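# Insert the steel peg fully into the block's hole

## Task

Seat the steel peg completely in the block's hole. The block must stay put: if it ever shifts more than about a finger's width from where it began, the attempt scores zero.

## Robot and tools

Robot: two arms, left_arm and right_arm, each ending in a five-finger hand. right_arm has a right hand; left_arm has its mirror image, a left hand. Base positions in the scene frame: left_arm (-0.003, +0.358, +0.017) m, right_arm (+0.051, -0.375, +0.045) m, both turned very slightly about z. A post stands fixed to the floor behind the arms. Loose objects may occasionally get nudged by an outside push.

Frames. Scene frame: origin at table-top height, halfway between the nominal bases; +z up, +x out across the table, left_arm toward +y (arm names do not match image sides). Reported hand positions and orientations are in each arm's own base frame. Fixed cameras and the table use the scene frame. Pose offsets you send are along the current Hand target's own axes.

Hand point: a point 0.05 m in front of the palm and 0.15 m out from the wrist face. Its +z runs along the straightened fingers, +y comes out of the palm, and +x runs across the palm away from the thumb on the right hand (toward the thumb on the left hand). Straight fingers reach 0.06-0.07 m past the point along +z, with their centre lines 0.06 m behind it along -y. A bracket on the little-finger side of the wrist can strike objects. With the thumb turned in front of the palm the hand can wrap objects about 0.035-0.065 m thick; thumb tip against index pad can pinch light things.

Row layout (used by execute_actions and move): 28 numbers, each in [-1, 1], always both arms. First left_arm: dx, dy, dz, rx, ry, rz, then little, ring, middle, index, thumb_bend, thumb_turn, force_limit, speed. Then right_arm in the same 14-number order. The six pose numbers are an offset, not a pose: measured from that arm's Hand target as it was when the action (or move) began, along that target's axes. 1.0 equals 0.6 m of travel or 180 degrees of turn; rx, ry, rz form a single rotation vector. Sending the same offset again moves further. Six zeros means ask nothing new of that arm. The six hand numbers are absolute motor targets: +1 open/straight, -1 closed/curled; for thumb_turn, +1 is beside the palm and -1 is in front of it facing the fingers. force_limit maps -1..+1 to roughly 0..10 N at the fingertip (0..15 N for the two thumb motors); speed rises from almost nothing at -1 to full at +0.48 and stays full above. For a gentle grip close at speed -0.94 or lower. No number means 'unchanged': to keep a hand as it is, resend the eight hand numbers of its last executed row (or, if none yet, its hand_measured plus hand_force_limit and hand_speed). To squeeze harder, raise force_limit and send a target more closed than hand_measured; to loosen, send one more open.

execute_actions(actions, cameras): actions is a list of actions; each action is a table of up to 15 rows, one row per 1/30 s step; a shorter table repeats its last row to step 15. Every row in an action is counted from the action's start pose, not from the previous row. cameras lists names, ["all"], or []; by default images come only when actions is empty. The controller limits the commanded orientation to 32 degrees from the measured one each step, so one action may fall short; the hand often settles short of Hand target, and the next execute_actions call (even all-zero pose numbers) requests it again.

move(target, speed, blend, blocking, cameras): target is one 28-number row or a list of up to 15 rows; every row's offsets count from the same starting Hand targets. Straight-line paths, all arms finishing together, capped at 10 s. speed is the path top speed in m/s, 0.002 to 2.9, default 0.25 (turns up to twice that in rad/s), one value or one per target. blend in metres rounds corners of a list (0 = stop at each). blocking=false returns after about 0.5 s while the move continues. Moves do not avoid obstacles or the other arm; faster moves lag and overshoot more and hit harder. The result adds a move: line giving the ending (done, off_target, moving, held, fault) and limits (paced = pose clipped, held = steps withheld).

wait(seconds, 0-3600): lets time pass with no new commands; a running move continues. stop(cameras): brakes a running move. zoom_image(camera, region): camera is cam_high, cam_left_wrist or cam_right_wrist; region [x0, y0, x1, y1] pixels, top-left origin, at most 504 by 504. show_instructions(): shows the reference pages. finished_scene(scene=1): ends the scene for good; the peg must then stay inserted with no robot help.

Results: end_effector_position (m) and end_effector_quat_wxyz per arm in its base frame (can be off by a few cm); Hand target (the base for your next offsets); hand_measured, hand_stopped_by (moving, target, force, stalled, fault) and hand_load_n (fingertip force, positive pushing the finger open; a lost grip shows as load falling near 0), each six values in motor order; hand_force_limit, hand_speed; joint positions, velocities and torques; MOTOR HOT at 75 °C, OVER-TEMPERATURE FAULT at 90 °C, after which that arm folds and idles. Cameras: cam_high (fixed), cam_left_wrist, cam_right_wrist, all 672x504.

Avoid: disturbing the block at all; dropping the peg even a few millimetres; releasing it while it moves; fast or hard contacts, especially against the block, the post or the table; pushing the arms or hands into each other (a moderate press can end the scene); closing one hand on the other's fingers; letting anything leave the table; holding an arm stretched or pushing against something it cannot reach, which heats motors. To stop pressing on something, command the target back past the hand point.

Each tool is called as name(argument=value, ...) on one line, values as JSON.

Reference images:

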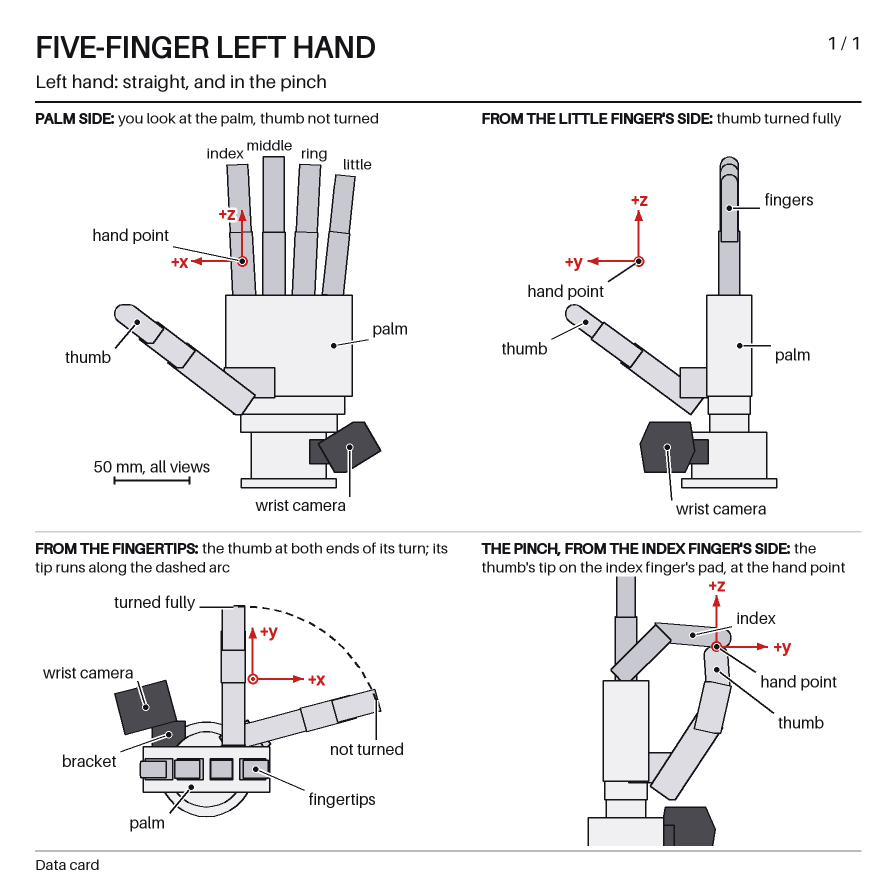

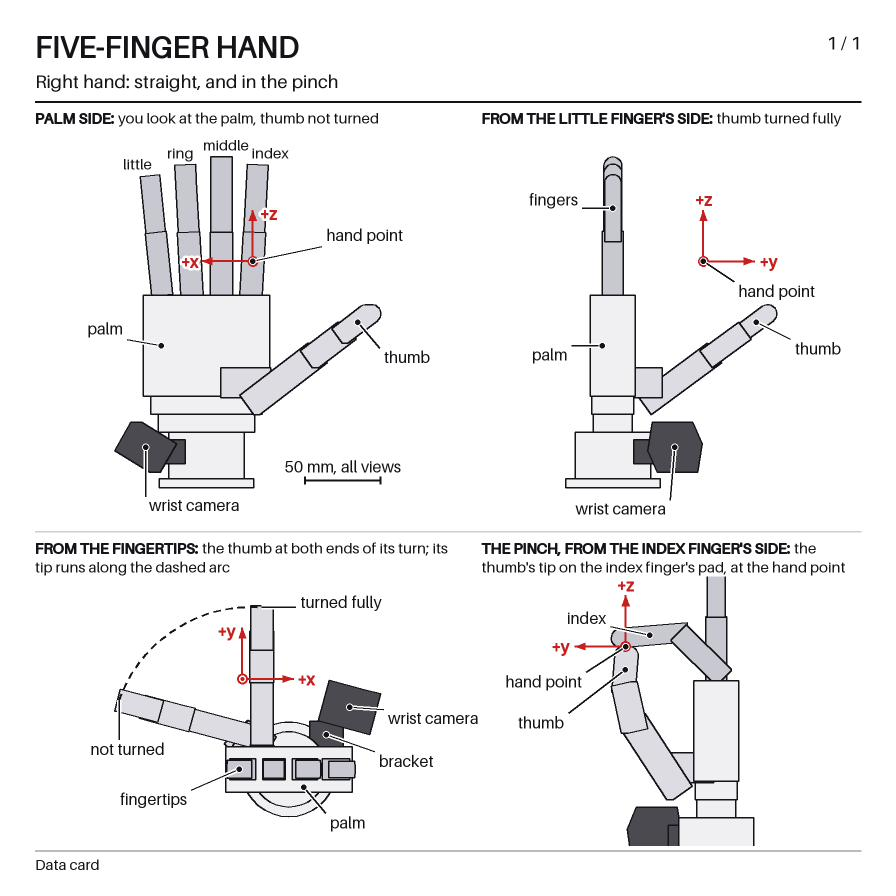

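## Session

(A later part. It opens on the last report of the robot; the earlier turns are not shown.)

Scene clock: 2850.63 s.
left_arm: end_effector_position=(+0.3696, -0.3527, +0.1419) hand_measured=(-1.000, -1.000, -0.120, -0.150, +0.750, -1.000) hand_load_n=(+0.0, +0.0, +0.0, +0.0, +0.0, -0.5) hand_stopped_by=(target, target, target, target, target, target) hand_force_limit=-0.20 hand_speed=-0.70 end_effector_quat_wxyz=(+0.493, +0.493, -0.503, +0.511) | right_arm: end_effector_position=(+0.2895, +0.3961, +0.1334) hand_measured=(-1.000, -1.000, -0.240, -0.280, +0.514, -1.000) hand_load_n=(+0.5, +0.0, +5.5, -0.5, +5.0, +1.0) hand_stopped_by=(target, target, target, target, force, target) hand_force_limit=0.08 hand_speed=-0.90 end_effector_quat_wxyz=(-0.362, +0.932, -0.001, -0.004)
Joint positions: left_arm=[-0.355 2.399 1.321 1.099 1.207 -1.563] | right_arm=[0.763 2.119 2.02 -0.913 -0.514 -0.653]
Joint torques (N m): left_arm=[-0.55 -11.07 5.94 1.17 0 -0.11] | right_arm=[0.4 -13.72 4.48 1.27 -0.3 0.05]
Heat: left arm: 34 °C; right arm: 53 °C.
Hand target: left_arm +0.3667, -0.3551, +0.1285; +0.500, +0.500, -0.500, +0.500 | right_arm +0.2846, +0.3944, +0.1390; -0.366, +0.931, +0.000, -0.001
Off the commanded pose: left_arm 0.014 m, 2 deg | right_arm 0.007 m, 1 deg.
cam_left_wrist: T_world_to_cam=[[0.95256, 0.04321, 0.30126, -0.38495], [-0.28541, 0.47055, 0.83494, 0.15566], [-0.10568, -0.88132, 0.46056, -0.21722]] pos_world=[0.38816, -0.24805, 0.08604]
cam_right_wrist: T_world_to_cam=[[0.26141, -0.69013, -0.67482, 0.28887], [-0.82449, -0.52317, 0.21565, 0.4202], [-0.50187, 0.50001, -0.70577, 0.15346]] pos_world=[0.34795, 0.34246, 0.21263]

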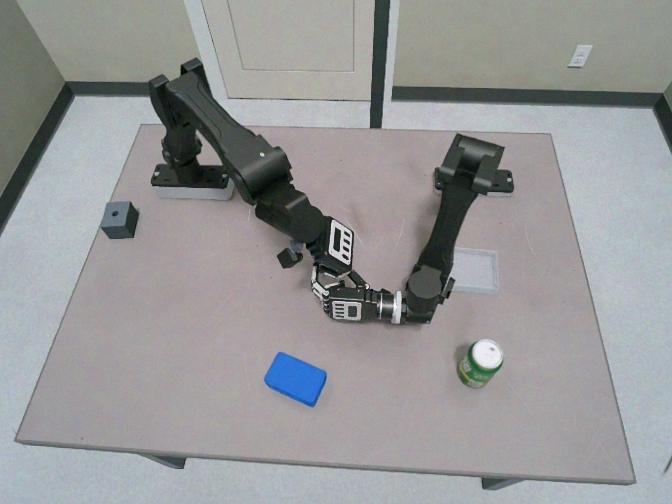

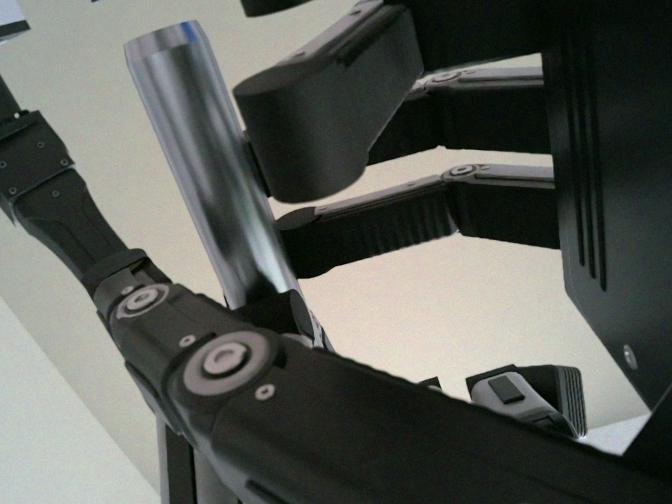

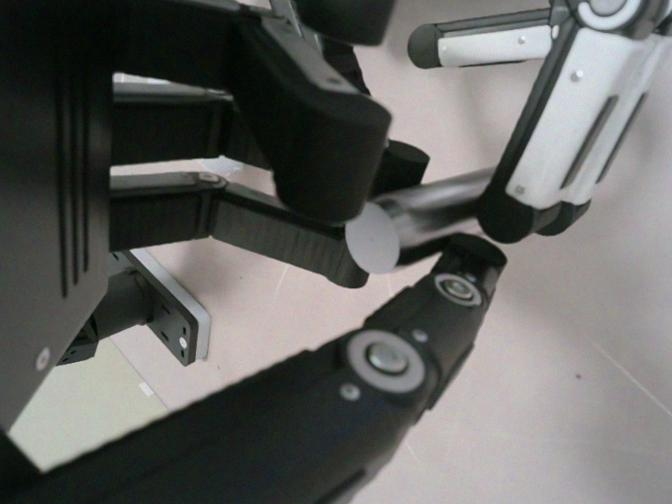

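move(target=[[-0.025, 0, 0.003, 0, 0, 0, -1, -1, -0.12, -0.15, 0.75, -1, -0.2, -0.7, 0,0,0,0,0,0, -1, -1, -0.24, -0.28, 0.0, -1, 0.08, -0.9]], speed=0.03, cameras=["cam_right_wrist", "cam_left_wrist"])

Scene clock: 2861.93 s.
left_arm: end_effector_position=(+0.3691, -0.3525, +0.1271) hand_measured=(-1.000, -1.000, -0.120, -0.150, +0.750, -1.000) hand_load_n=(+0.0, +0.0, +0.5, +0.0, +0.0, +0.0) hand_stopped_by=(target, target, target, target, target, target) hand_force_limit=-0.20 hand_speed=-0.70 end_effector_quat_wxyz=(+0.494, +0.495, -0.502, +0.509) | right_arm: end_effector_position=(+0.2895, +0.3961, +0.1334) hand_measured=(-1.000, -1.000, -0.240, -0.280, +0.514, -1.000) hand_load_n=(+0.0, +0.0, +5.5, +0.0, +5.0, +1.0) hand_stopped_by=(target, target, target, target, force, target) hand_force_limit=0.08 hand_speed=-0.90 end_effector_quat_wxyz=(-0.362, +0.932, -0.001, -0.004)
Joint positions: left_arm=[-0.355 2.438 1.321 1.133 1.207 -1.563] | right_arm=[0.763 2.119 2.02 -0.913 -0.514 -0.653]
Joint torques (N m): left_arm=[-0.91 -10.66 6.58 1.17 -0.04 -0.11] | right_arm=[0.4 -13.74 4.49 1.27 -0.3 0.05]
Heat: left arm: 34 °C; right arm: 54 °C.
Hand target: left_arm +0.3667, -0.3569, +0.1135; +0.500, +0.500, -0.500, +0.500 | right_arm +0.2846, +0.3944, +0.1390; -0.366, +0.931, +0.000, -0.001
Off the commanded pose: left_arm 0.014 m, 1 deg | right_arm 0.008 m, 1 deg.
move: off_target (left_arm)
cam_left_wrist: T_world_to_cam=[[0.95418, 0.04257, 0.29619, -0.38032], [-0.28086, 0.46889, 0.83741, 0.16516], [-0.10324, -0.88223, 0.45936, -0.21139]] pos_world=[0.38746, -0.24775, 0.07145]
cam_right_wrist: T_world_to_cam=[[0.26141, -0.69013, -0.67482, 0.28887], [-0.82449, -0.52317, 0.21565, 0.4202], [-0.50187, 0.50001, -0.70577, 0.15346]] pos_world=[0.34795, 0.34246, 0.21263]
Images, in order (width x height): cam_left_wrist 672x504, cam_right_wrist 672x504.

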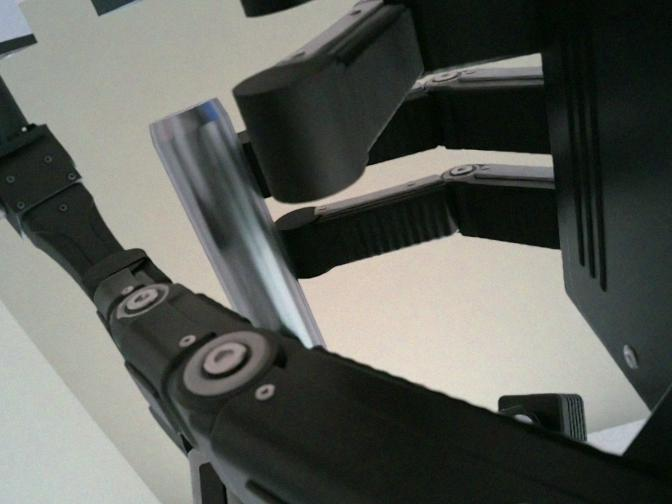

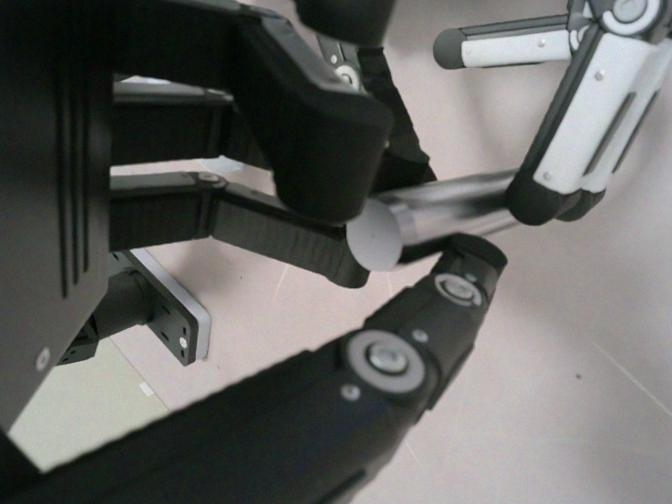

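move(target=[[0, 0, 0, 0, 0, 0, -1, -1, 0.4, 0.4, 0.9, -1, -0.2, -0.4, 0,0,0,0,0,0, -1, -1, -0.24, -0.28, 0.0, -1, 0.08, -0.9]], speed=0.03, cameras=["cam_right_wrist", "cam_left_wrist"])

Scene clock: 2870.23 s.
left_arm: end_effector_position=(+0.3691, -0.3525, +0.1273) hand_measured=(-1.000, -1.000, +0.400, +0.400, +0.900, -1.000) hand_load_n=(+0.0, +0.0, +0.0, +0.0, +0.0, -0.5) hand_stopped_by=(target, target, target, target, target, target) hand_force_limit=-0.20 hand_speed=-0.40 end_effector_quat_wxyz=(+0.494, +0.494, -0.502, +0.509) | right_arm: end_effector_position=(+0.2895, +0.3960, +0.1334) hand_measured=(-1.000, -1.000, -0.240, -0.280, +0.514, -1.000) hand_load_n=(+0.0, +0.0, +5.5, +0.0, +4.5, +0.5) hand_stopped_by=(target, target, target, target, force, target) hand_force_limit=0.08 hand_speed=-0.90 end_effector_quat_wxyz=(-0.362, +0.932, -0.002, -0.004)
Joint positions: left_arm=[-0.355 2.438 1.321 1.134 1.207 -1.563] | right_arm=[0.763 2.119 2.02 -0.913 -0.514 -0.653]
Joint torques (N m): left_arm=[-0.9 -10.66 6.6 1.16 -0.03 -0.11] | right_arm=[0.4 -13.71 4.48 1.27 -0.31 0.05]
Heat: left arm: 34 °C; right arm: 54 °C.
Hand target: left_arm +0.3667, -0.3569, +0.1135; +0.500, +0.500, -0.500, +0.500 | right_arm +0.2846, +0.3944, +0.1390; -0.366, +0.931, +0.000, -0.001
Off the commanded pose: left_arm 0.015 m, 1 deg | right_arm 0.008 m, 1 deg.
move: done
cam_left_wrist: T_world_to_cam=[[0.95365, 0.04278, 0.29787, -0.38031], [-0.28238, 0.46937, 0.83663, 0.16587], [-0.10402, -0.88196, 0.4597, -0.21108]] pos_world=[0.38756, -0.24775, 0.07155]
cam_right_wrist: T_world_to_cam=[[0.26143, -0.6903, -0.67464, 0.28888], [-0.82467, -0.52295, 0.21552, 0.42021], [-0.50158, 0.50001, -0.70598, 0.1534]] pos_world=[0.34795, 0.34246, 0.21262]
Images, in order (width x height): cam_left_wrist 672x504, cam_right_wrist 672x504.

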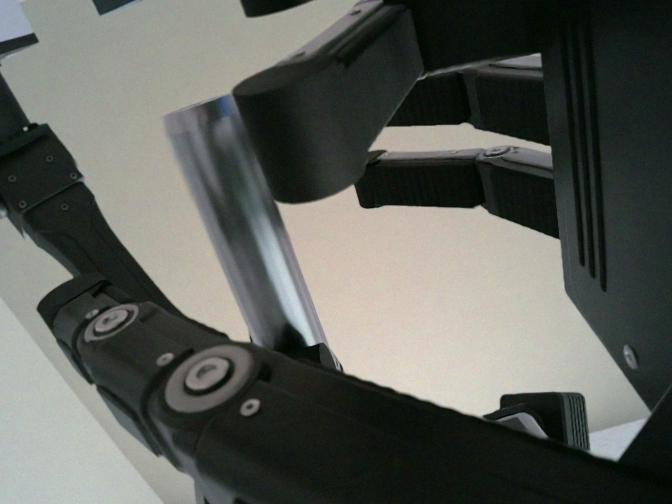

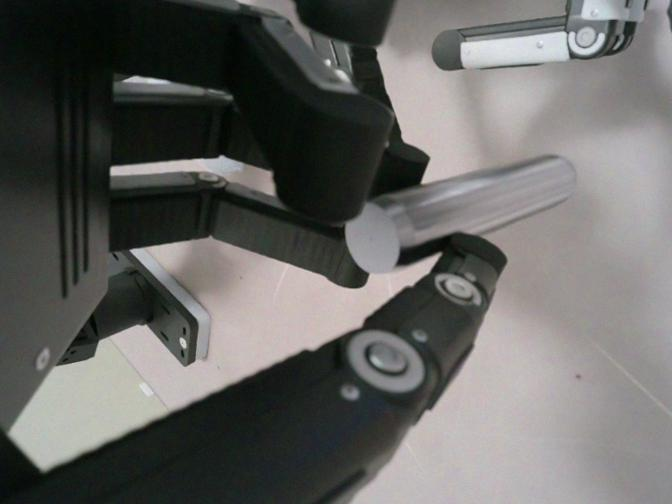

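move(target=[[0, 0, -0.06, 0, 0, 0, -1, -1, 0.4, 0.4, 0.9, -1, -0.2, -0.4, 0,0,0,0,0,0, -1, -1, -0.24, -0.28, 0.0, -1, 0.08, -0.9]], speed=0.05, cameras=["cam_right_wrist", "cam_left_wrist"])

move(target=[[0, 0, -0.2, 0, 0, 0, -1, -1, 0.4, 0.4, 0.9, -1, -0.2, -0.4, 0,0,0,0,0,0, -1, -1, -0.24, -0.28, 0.0, -1, 0.08, -0.9]], speed=0.12, cameras=["all"])

Scene clock: 2881.93 s.
left_arm: end_effector_position=(+0.3708, -0.3248, +0.1232) hand_measured=(-1.000, -1.000, +0.400, +0.400, +0.900, -1.000) hand_load_n=(+0.0, +0.0, +0.0, +0.0, -0.5, +0.0) hand_stopped_by=(target, target, target, target, target, target) hand_force_limit=-0.20 hand_speed=-0.40 end_effector_quat_wxyz=(+0.494, +0.491, -0.505, +0.509) | right_arm: end_effector_position=(+0.2895, +0.3960, +0.1334) hand_measured=(-1.000, -1.000, -0.240, -0.280, +0.514, -1.000) hand_load_n=(+0.0, +0.0, +5.5, +0.0, +4.5, +1.0) hand_stopped_by=(target, target, target, target, force, target) hand_force_limit=0.08 hand_speed=-0.90 end_effector_quat_wxyz=(-0.362, +0.932, -0.002, -0.004)
Joint positions: left_arm=[-0.296 2.438 1.293 1.17 1.274 -1.565] | right_arm=[0.763 2.119 2.02 -0.913 -0.514 -0.653]
Joint torques (N m): left_arm=[0.62 -12.62 3.63 1.17 0.04 -0.1] | right_arm=[0.4 -13.71 4.49 1.28 -0.3 0.05]
Heat: left arm: 34 °C; right arm: 54 °C.
Hand target: left_arm +0.3668, -0.3209, +0.1135; +0.500, +0.500, -0.500, +0.500 | right_arm +0.2846, +0.3944, +0.1390; -0.366, +0.931, +0.000, -0.001
Off the commanded pose: left_arm 0.011 m, 2 deg | right_arm 0.008 m, 1 deg.
move: off_target (left_arm)
cam_left_wrist: T_world_to_cam=[[0.95218, 0.0362, 0.30338, -0.38413], [-0.28383, 0.47238, 0.83445, 0.15845], [-0.1131, -0.88065, 0.46006, -0.1809]] pos_world=[0.39028, -0.22025, 0.06755]
cam_right_wrist: T_world_to_cam=[[0.26143, -0.6903, -0.67464, 0.28888], [-0.82467, -0.52295, 0.21552, 0.42021], [-0.50158, 0.50001, -0.70598, 0.1534]] pos_world=[0.34795, 0.34246, 0.21262]
Images, in order (width x height): cam_left_wrist 672x504, cam_right_wrist 672x504.

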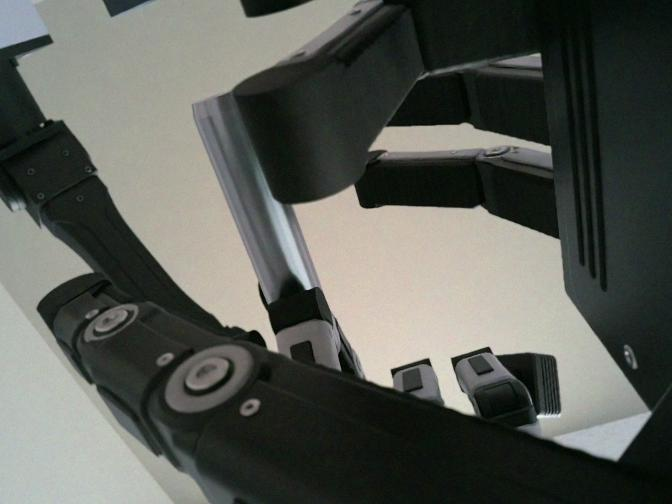

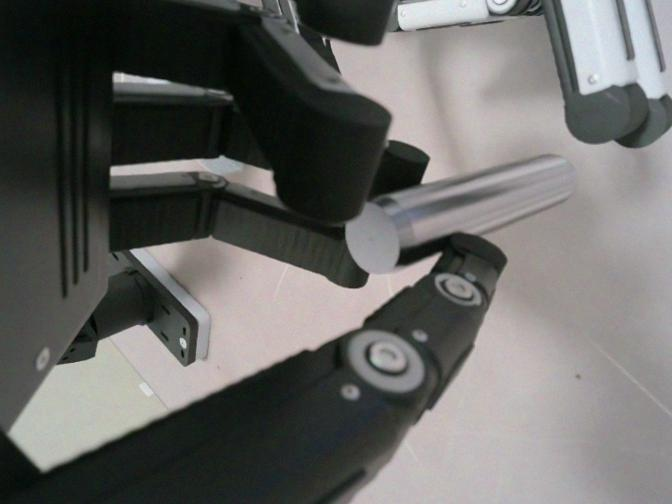

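Scene clock: 2883.67 s.
left_arm: end_effector_position=(+0.3725, -0.2022, +0.1098) hand_measured=(-1.000, -1.000, +0.400, +0.400, +0.900, -1.000) hand_load_n=(+0.0, +0.5, +0.0, +0.0, +0.0, +0.0) hand_stopped_by=(target, target, target, target, target, target) hand_force_limit=-0.20 hand_speed=-0.40 end_effector_quat_wxyz=(+0.503, +0.505, -0.496, +0.497) | right_arm: end_effector_position=(+0.2895, +0.3960, +0.1334) hand_measured=(-1.000, -1.000, -0.240, -0.280, +0.514, -1.000) hand_load_n=(+0.0, +0.0, +5.5, +0.0, +5.0, +0.5) hand_stopped_by=(target, target, target, target, force, target) hand_force_limit=0.08 hand_speed=-0.90 end_effector_quat_wxyz=(-0.362, +0.932, -0.002, -0.004)
Joint positions: left_arm=[-0.02 2.43 1.197 1.211 1.547 -1.563] | right_arm=[0.763 2.119 2.02 -0.913 -0.514 -0.653]
Joint torques (N m): left_arm=[0.21 -14.89 3.08 0.95 0.1 0.01] | right_arm=[0.4 -13.72 4.48 1.27 -0.31 0.05]
Heat: left arm: 34 °C; right arm: 55 °C.
Hand target: left_arm +0.3668, -0.2009, +0.1134; +0.500, +0.500, -0.500, +0.500 | right_arm +0.2846, +0.3944, +0.1390; -0.366, +0.931, +0.000, -0.001
Off the commanded pose: left_arm 0.007 m, 1 deg | right_arm 0.008 m, 1 deg.
move: done
cam_left_wrist: T_world_to_cam=[[0.96448, 0.03689, 0.26157, -0.38599], [-0.24824, 0.46511, 0.84974, 0.09589], [-0.09031, -0.88448, 0.45774, -0.07551]] pos_world=[0.38926, -0.09715, 0.05404]
cam_right_wrist: T_world_to_cam=[[0.26143, -0.6903, -0.67464, 0.28888], [-0.82467, -0.52295, 0.21552, 0.42021], [-0.50158, 0.50001, -0.70598, 0.1534]] pos_world=[0.34795, 0.34246, 0.21262]

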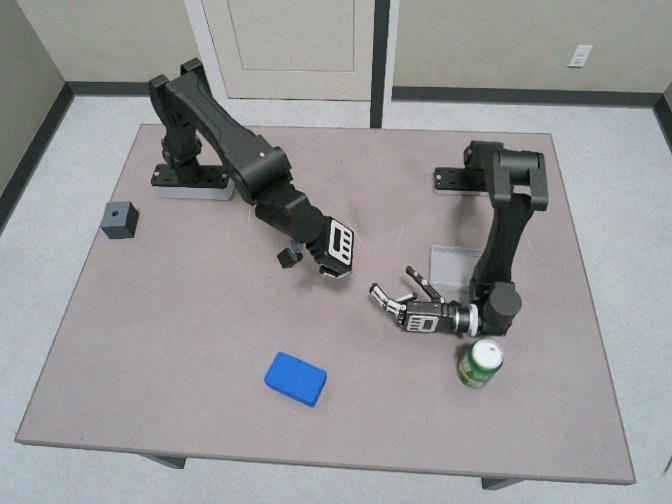

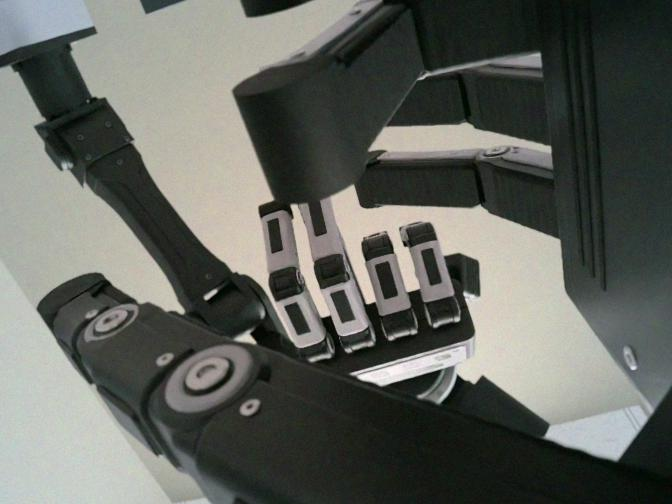

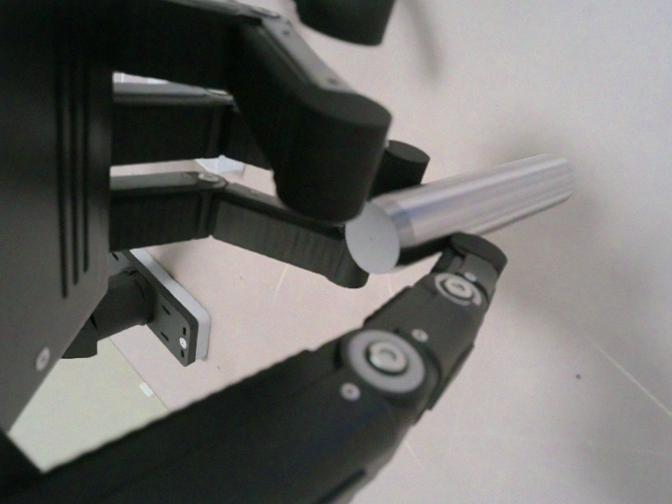

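zoom_image(camera="cam_right_wrist", region=[320, 130, 600, 340])

Scaled by 1.800 from the camera's image (finer frame: 960x720).

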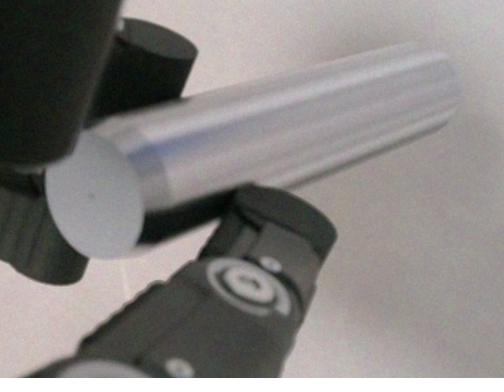

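zoom_image(camera="cam_right_wrist", region=[340, 180, 460, 290])

zoom_image(camera="cam_right_wrist", region=[480, 130, 600, 240])

Scaled by 4.200 from the camera's image (finer frame: 960x720).

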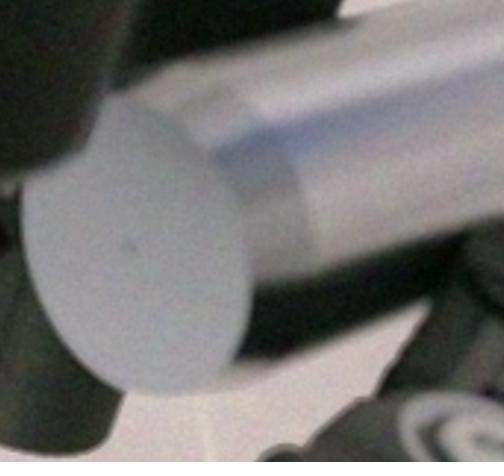

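Scaled by 4.200 from the camera's image (finer frame: 960x720).

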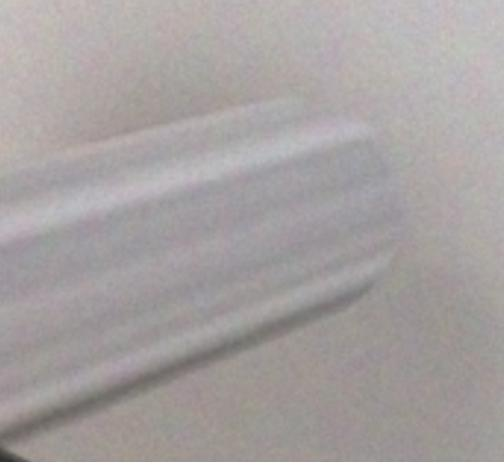

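move(target=[[0, 0, 0, 0, 0, 0, 1, 1, 1, 1, 1, 1, -0.2, 0.2, 0,0,0,0,0,0, -1, -1, -0.24, -0.28, 0.0, -1, 0.08, -0.9]], speed=0.12, cameras=["cam_left_wrist"])

Scene clock: 2996.93 s.
left_arm: end_effector_position=(+0.3722, -0.2021, +0.1097) hand_measured=(+1.000, +1.000, +1.000, +1.000, +1.000, +1.000) hand_load_n=(+0.0, +0.0, +0.0, +0.0, +0.0, +0.0) hand_stopped_by=(target, target, target, target, target, target) hand_force_limit=-0.20 hand_speed=0.20 end_effector_quat_wxyz=(+0.503, +0.504, -0.496, +0.497) | right_arm: end_effector_position=(+0.2895, +0.3960, +0.1334) hand_measured=(-1.000, -1.000, -0.240, -0.280, +0.514, -1.000) hand_load_n=(+0.0, +0.0, +5.5, +0.0, +5.0, +0.5) hand_stopped_by=(target, target, target, target, force, target) hand_force_limit=0.08 hand_speed=-0.90 end_effector_quat_wxyz=(-0.362, +0.932, -0.002, -0.004)
Joint positions: left_arm=[-0.02 2.43 1.197 1.211 1.549 -1.562] | right_arm=[0.763 2.119 2.02 -0.913 -0.514 -0.653]
Joint torques (N m): left_arm=[0.28 -14.93 3.11 0.96 0.07 0.04] | right_arm=[0.4 -13.72 4.48 1.27 -0.3 0.05]
Heat: left arm: 39 °C; right arm: 58 °C.
Hand target: left_arm +0.3668, -0.2009, +0.1134; +0.500, +0.500, -0.500, +0.500 | right_arm +0.2846, +0.3944, +0.1390; -0.366, +0.931, +0.000, -0.001
Off the commanded pose: left_arm 0.007 m, 1 deg | right_arm 0.008 m, 1 deg.
move: done
cam_left_wrist: T_world_to_cam=[[0.96425, 0.03547, 0.26261, -0.386], [-0.24848, 0.46546, 0.84947, 0.09596], [-0.09211, -0.88436, 0.45763, -0.07471]] pos_world=[0.38916, -0.09705, 0.05404]

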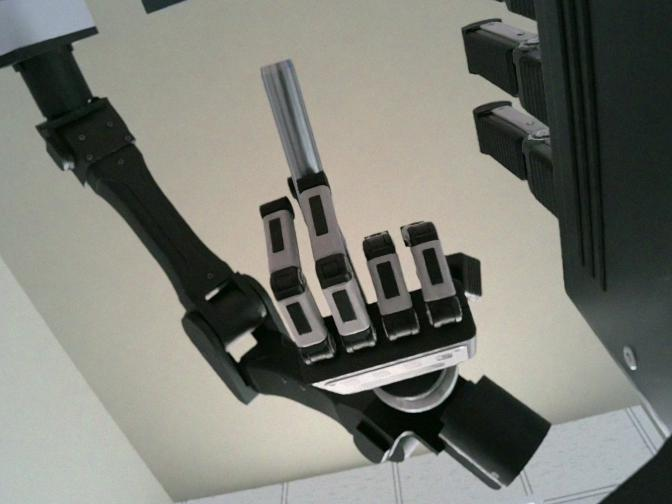

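move(target=[[0, 0, 0, 0, 0, 0, 1, 1, 1, 1, 1, 1, -0.2, 0.2, 0.0327,-0.0058,0.0045,0,0.2652,0.2843, -1, -1, -0.24, -0.28, 0.0, -1, 0.08, -0.9]], speed=0.2, cameras=["all"])

Scene clock: 3061.63 s.
left_arm: end_effector_position=(+0.3722, -0.2021, +0.1097) hand_measured=(+1.000, +1.000, +1.000, +1.000, +1.000, +1.000) hand_load_n=(+0.0, +0.0, +0.0, +0.0, -0.5, +0.0) hand_stopped_by=(target, target, target, target, target, target) hand_force_limit=-0.20 hand_speed=0.20 end_effector_quat_wxyz=(+0.503, +0.504, -0.496, +0.497) | right_arm: end_effector_position=(+0.3023, +0.3940, +0.1339) hand_measured=(-1.000, -1.000, -0.240, -0.280, +0.514, -1.000) hand_load_n=(+0.0, +0.0, +5.5, +0.0, +4.5, +1.0) hand_stopped_by=(target, target, target, target, force, target) hand_force_limit=0.08 hand_speed=-0.90 end_effector_quat_wxyz=(-0.295, +0.766, -0.532, +0.208)
Joint positions: left_arm=[-0.02 2.43 1.197 1.211 1.549 -1.562] | right_arm=[0.964 1.928 1.734 -0.737 0.398 0.475]
Joint torques (N m): left_arm=[0.29 -14.91 3.1 0.98 0.07 0.04] | right_arm=[0.47 -9.1 9.5 1.18 0.34 0.06]
Heat: left arm: 41 °C; right arm: 59 °C.
Hand target: left_arm +0.3668, -0.2009, +0.1134; +0.500, +0.500, -0.500, +0.500 | right_arm +0.3043, +0.3988, +0.1394; -0.300, +0.762, -0.534, +0.210
Off the commanded pose: left_arm 0.007 m, 1 deg | right_arm 0.007 m, 1 deg.
move: done
cam_left_wrist: T_world_to_cam=[[0.96425, 0.03547, 0.26261, -0.386], [-0.24848, 0.46546, 0.84947, 0.09596], [-0.09211, -0.88436, 0.45763, -0.07471]] pos_world=[0.38916, -0.09705, 0.05404]
cam_right_wrist: T_world_to_cam=[[-0.55601, -0.4929, -0.66926, 0.45309], [-0.77682, 0.59456, 0.20749, -0.02415], [0.29564, 0.63526, -0.71347, -0.13212]] pos_world=[0.27222, 0.32162, 0.21398]

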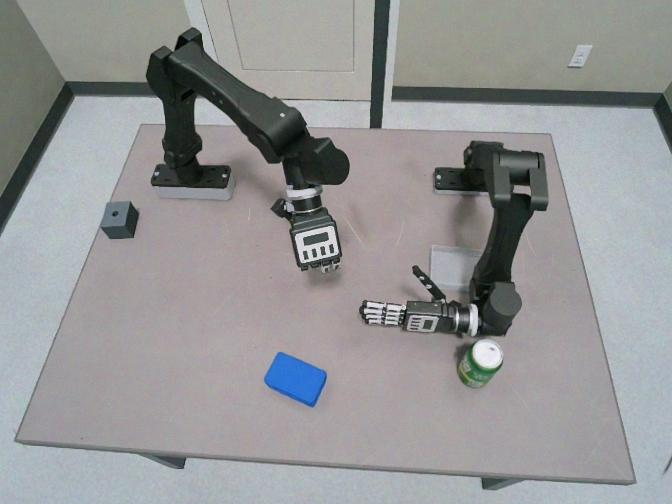

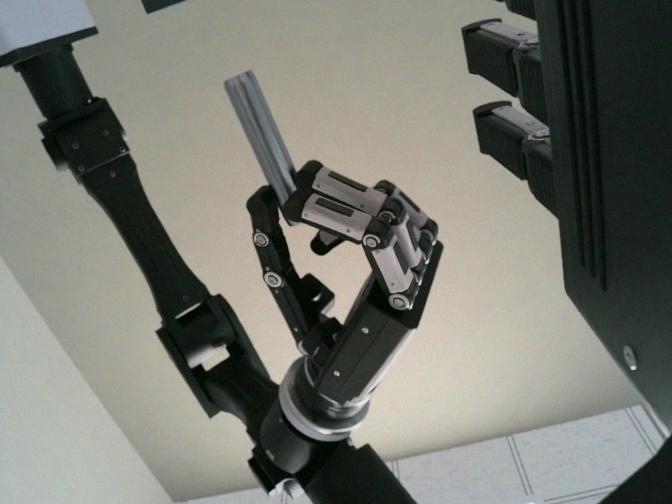

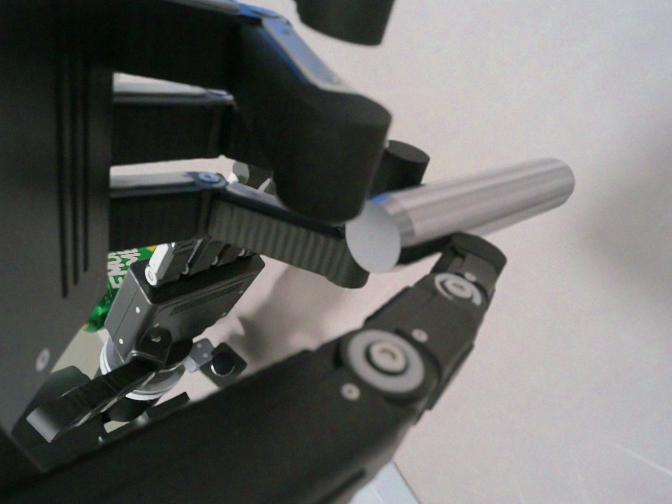

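zoom_image(camera="cam_left_wrist", region=[200, 50, 340, 230])

Scaled by 2.800 from the camera's image (finer frame: 960x720).

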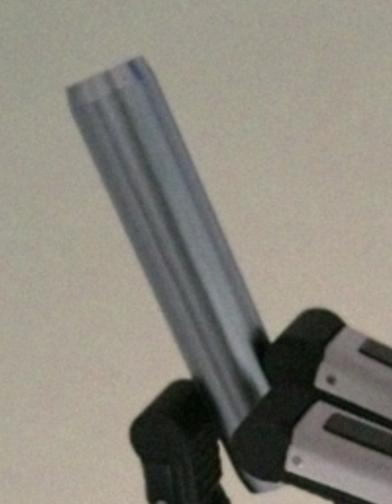

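move(target=[[0, 0, 0, 0, 0, 0, 1, 1, 1, 1, 1, 1, -0.2, 0.2, 0.0005,-0.0014,-0.0023,0.0211,-0.0154,0.0144, -1, -1, -0.24, -0.28, 0.0, -1, 0.08, -0.9]], speed=0.1, cameras=["cam_left_wrist", "cam_right_wrist"])

zoom_image(camera="cam_left_wrist", region=[200, 50, 340, 230])

Scene clock: 3097.07 s.
left_arm: end_effector_position=(+0.3722, -0.2021, +0.1097) hand_measured=(+1.000, +1.000, +1.000, +1.000, +1.000, +1.000) hand_load_n=(+0.0, +0.0, +0.0, +0.0, +0.0, +0.0) hand_stopped_by=(target, target, target, target, target, target) hand_force_limit=-0.20 hand_speed=0.20 end_effector_quat_wxyz=(+0.503, +0.504, -0.496, +0.497) | right_arm: end_effector_position=(+0.3042, +0.3983, +0.1310) hand_measured=(-1.000, -1.000, -0.240, -0.280, +0.514, -1.000) hand_load_n=(+0.0, +0.0, +5.5, +0.0, +4.5, +1.0) hand_stopped_by=(target, target, target, target, force, target) hand_force_limit=0.08 hand_speed=-0.90 end_effector_quat_wxyz=(-0.325, +0.753, -0.534, +0.205)
Joint positions: left_arm=[-0.02 2.43 1.197 1.211 1.549 -1.562] | right_arm=[0.964 1.884 1.628 -0.613 0.395 0.481]
Joint torques (N m): left_arm=[0.28 -14.91 3.1 0.98 0.06 0.04] | right_arm=[-0.09 -12.26 5.03 1.67 0.19 0.07]
Heat: left arm: 41 °C; right arm: 52 °C.
Hand target: left_arm +0.3668, -0.2009, +0.1134; +0.500, +0.500, -0.500, +0.500 | right_arm +0.3040, +0.3984, +0.1408; -0.342, +0.745, -0.536, +0.202
Off the commanded pose: left_arm 0.007 m, 1 deg | right_arm 0.010 m, 2 deg.
move: done
cam_left_wrist: T_world_to_cam=[[0.96425, 0.03547, 0.26261, -0.386], [-0.24848, 0.46546, 0.84947, 0.09596], [-0.09211, -0.88436, 0.45763, -0.07471]] pos_world=[0.38916, -0.09705, 0.05404]
cam_right_wrist: T_world_to_cam=[[-0.53486, -0.45257, -0.71352, 0.43764], [-0.78238, 0.58417, 0.21595, -0.01988], [0.31909, 0.67374, -0.66653, -0.16611]] pos_world=[0.27153, 0.32159, 0.20583]

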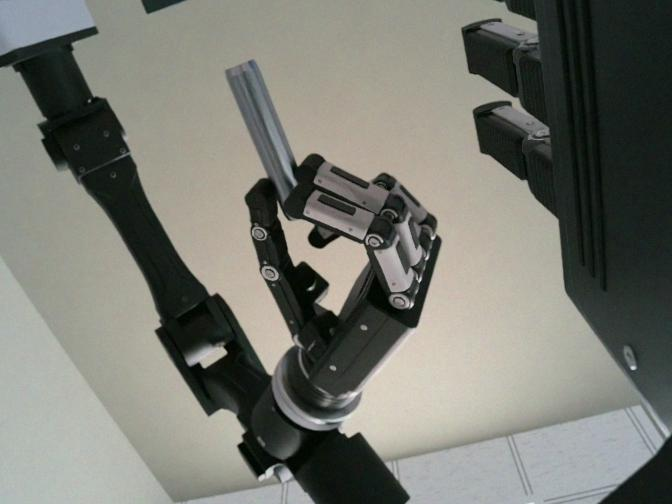

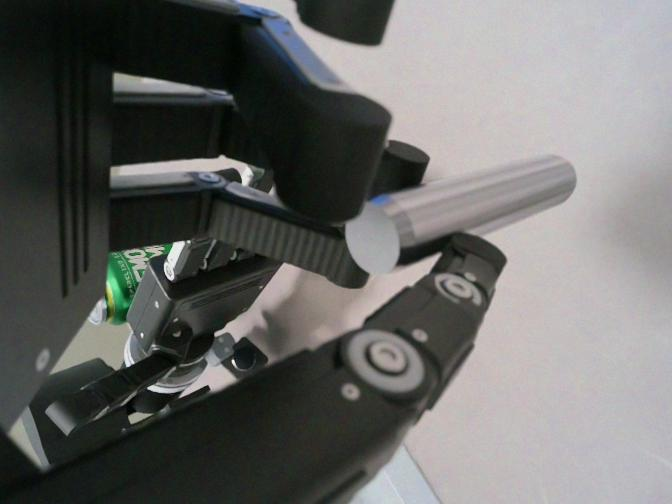

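Scaled by 2.800 from the camera's image (finer frame: 960x720).

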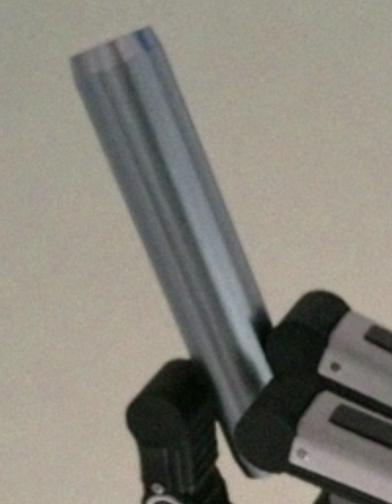

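move(target=[[0, 0, 0, 0, 0, 0, 1, 1, 1, 1, 1, 1, -0.2, 0.2, 0.2850,0.1044,-0.1434,0.0240,0.2566,0.2474, -1, -1, -0.24, -0.28, 0.0, -1, 0.08, -0.9]], speed=0.22, cameras=["all"])

Scene clock: 3170.00 s.
left_arm: end_effector_position=(+0.3722, -0.2021, +0.1097) hand_measured=(+1.000, +1.000, +1.000, +1.000, +1.000, +1.000) hand_load_n=(+0.0, +0.0, +0.0, +0.0, +0.0, +0.0) hand_stopped_by=(target, target, target, target, target, target) hand_force_limit=-0.20 hand_speed=0.20 end_effector_quat_wxyz=(+0.503, +0.504, -0.496, +0.497) | right_arm: end_effector_position=(+0.2636, +0.2061, +0.1370) hand_measured=(-1.000, -1.000, -0.240, -0.280, +0.514, -1.000) hand_load_n=(+0.0, +0.0, +5.5, +0.0, +4.5, +1.0) hand_stopped_by=(target, target, target, target, force, target) hand_force_limit=0.08 hand_speed=-0.90 end_effector_quat_wxyz=(+0.183, -0.348, +0.852, -0.345)
Joint positions: left_arm=[-0.02 2.43 1.197 1.211 1.549 -1.562] | right_arm=[0.974 1.675 1.455 -1.452 0.797 1.811]
Joint torques (N m): left_arm=[0.28 -14.91 3.11 0.97 0.06 0.04] | right_arm=[-0.23 -7.53 6.05 -0.14 0.66 0.07]
Heat: left arm: 42 °C; right arm: 55 °C.
Hand target: left_arm +0.3668, -0.2009, +0.1134; +0.500, +0.500, -0.500, +0.500 | right_arm +0.2640, +0.2010, +0.1430; +0.186, -0.343, +0.852, -0.349
Off the commanded pose: left_arm 0.007 m, 1 deg | right_arm 0.008 m, 1 deg.
move: done
cam_left_wrist: T_world_to_cam=[[0.96425, 0.03547, 0.26261, -0.386], [-0.24848, 0.46546, 0.84947, 0.09596], [-0.09211, -0.88436, 0.45763, -0.07471]] pos_world=[0.38916, -0.09705, 0.05404]
cam_right_wrist: T_world_to_cam=[[-0.61808, 0.29473, -0.72878, 0.20326], [0.17608, 0.95541, 0.23706, -0.27276], [0.76614, 0.0182, -0.64241, -0.00564]] pos_world=[0.17798, 0.20079, 0.20917]

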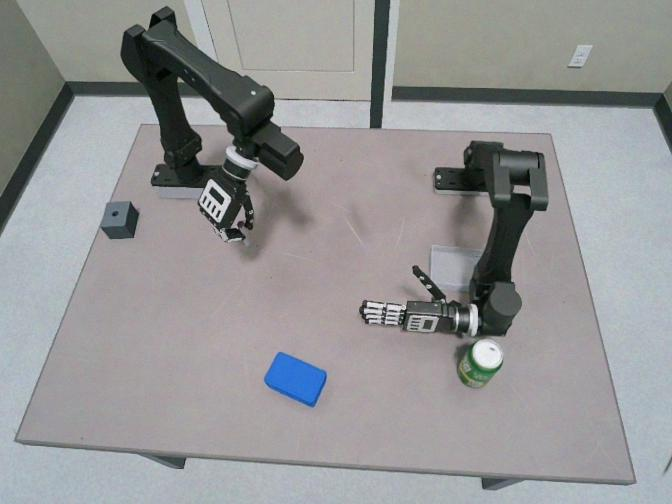

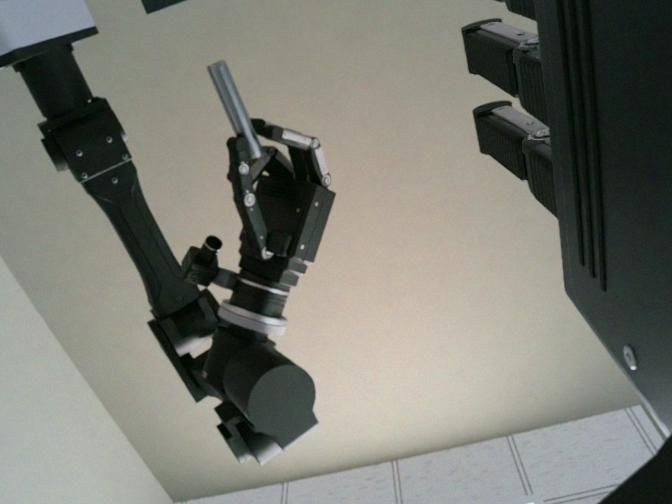

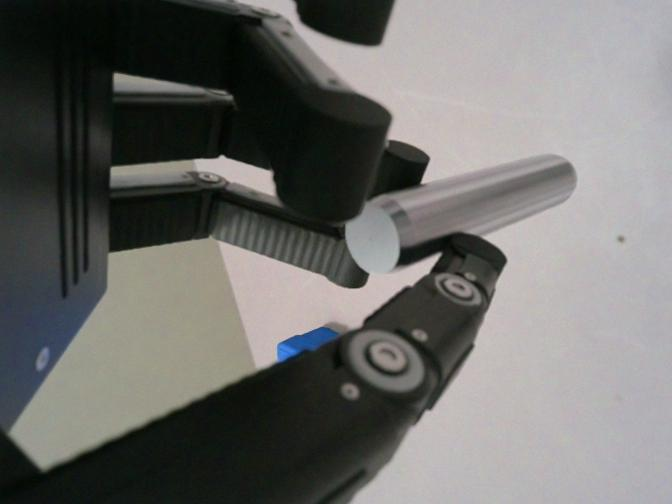

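zoom_image(camera="cam_left_wrist", region=[190, 50, 290, 178])

Scaled by 3.938 from the camera's image (finer frame: 960x720).

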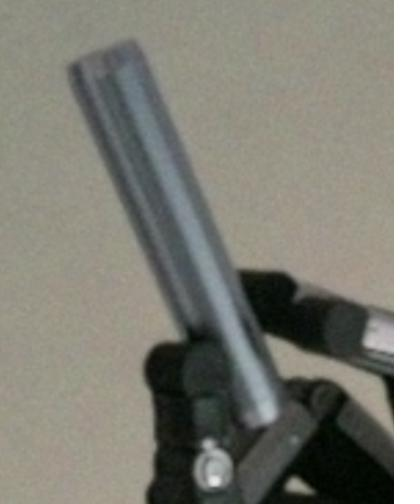

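move(target=[[0, 0, 0, 0, 0, 0, 1, 1, 1, 1, 1, 1, -0.2, 0.2, 0.2592,-0.1793,0.1473,0.0192,0.1208,0.1126, -1, -1, -0.24, -0.28, 0.0, -1, 0.08, -0.9],[0, 0, 0, 0, 0, 0, 1, 1, 1, 1, 1, 1, -0.2, 0.2, 0.6068,-0.2125,0.1675,0.0316,0.2424,0.2260, -1, -1, -0.24, -0.28, 0.0, -1, 0.08, -0.9]], speed=[0.22, 0.2], blend=[0.05, 0], cameras=["all"])

Scene clock: 3289.43 s.
left_arm: end_effector_position=(+0.3722, -0.2021, +0.1097) hand_measured=(+1.000, +1.000, +1.000, +1.000, +1.000, +1.000) hand_load_n=(+0.0, +0.0, +0.0, +0.0, +0.0, +0.0) hand_stopped_by=(target, target, target, target, target, target) hand_force_limit=-0.20 hand_speed=0.20 end_effector_quat_wxyz=(+0.503, +0.504, -0.496, +0.497) | right_arm: end_effector_position=(+0.1254, -0.1714, +0.1417) hand_measured=(-1.000, -1.000, -0.240, -0.280, +0.514, -1.000) hand_load_n=(+0.5, +0.0, +5.5, +0.0, +4.5, +0.5) hand_stopped_by=(target, target, target, target, force, target) hand_force_limit=0.08 hand_speed=-0.90 end_effector_quat_wxyz=(-0.018, +0.124, +0.907, -0.402)
Joint positions: left_arm=[-0.02 2.43 1.197 1.211 1.549 -1.562] | right_arm=[-0.527 0.893 0.893 -1.216 0.766 1.172]
Joint torques (N m): left_arm=[0.28 -14.93 3.1 0.96 0.08 0.03] | right_arm=[-0.43 -1.16 4.48 1.06 0.52 -0.04]
Heat: left arm: 43 °C; right arm: 43 °C.
Hand target: left_arm +0.3668, -0.2009, +0.1134; +0.500, +0.500, -0.500, +0.500 | right_arm +0.1248, -0.1726, +0.1379; -0.014, +0.127, +0.906, -0.404
Off the commanded pose: left_arm 0.007 m, 1 deg | right_arm 0.004 m, 1 deg.
move: done
cam_left_wrist: T_world_to_cam=[[0.96425, 0.03547, 0.26261, -0.386], [-0.24848, 0.46546, 0.84947, 0.09596], [-0.09211, -0.88436, 0.45763, -0.07471]] pos_world=[0.38916, -0.09705, 0.05404]
cam_right_wrist: T_world_to_cam=[[-0.05884, 0.66363, -0.74574, 0.22801], [0.91887, 0.32797, 0.21936, -0.08705], [0.39015, -0.67233, -0.62909, 0.03704]] pos_world=[0.07895, -0.09787, 0.21243]

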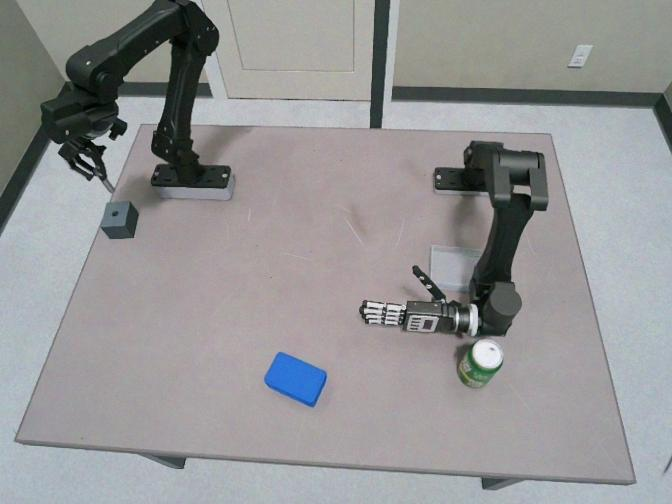

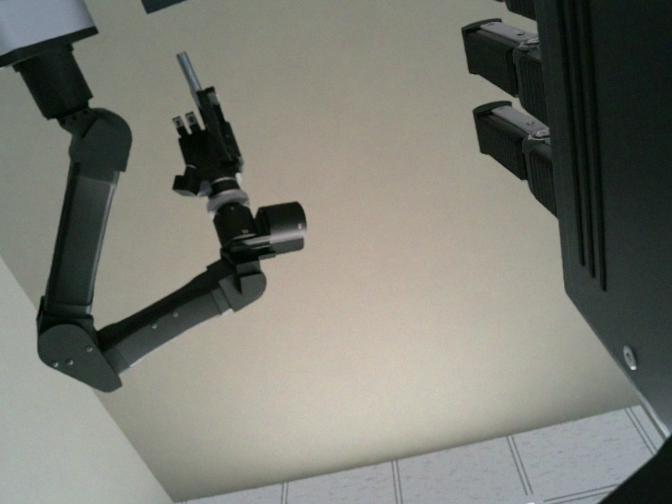

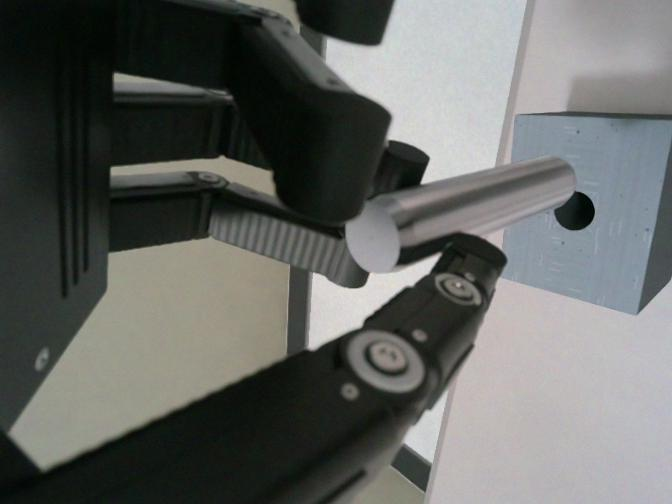

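zoom_image(camera="cam_high", region=[30, 100, 150, 250])

zoom_image(camera="cam_right_wrist", region=[470, 90, 672, 330])

zoom_image(camera="cam_left_wrist", region=[160, 40, 260, 140])

Scaled by 3.360 from the camera's image (finer frame: 960x720).

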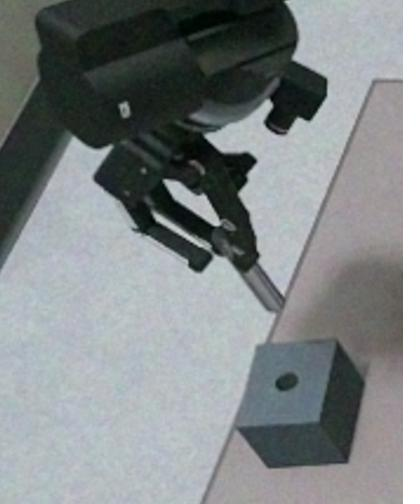

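Scaled by 2.100 from the camera's image (finer frame: 960x720).

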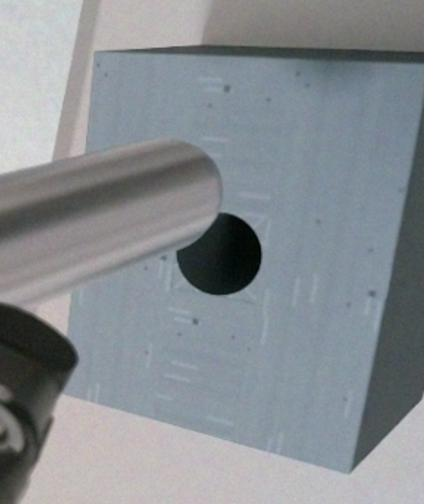

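Scaled by 5.040 from the camera's image (finer frame: 960x720).

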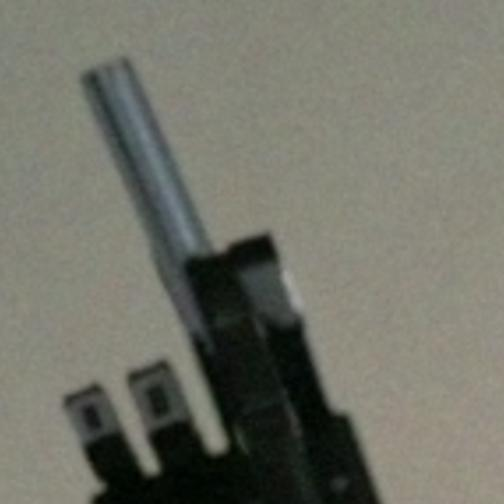

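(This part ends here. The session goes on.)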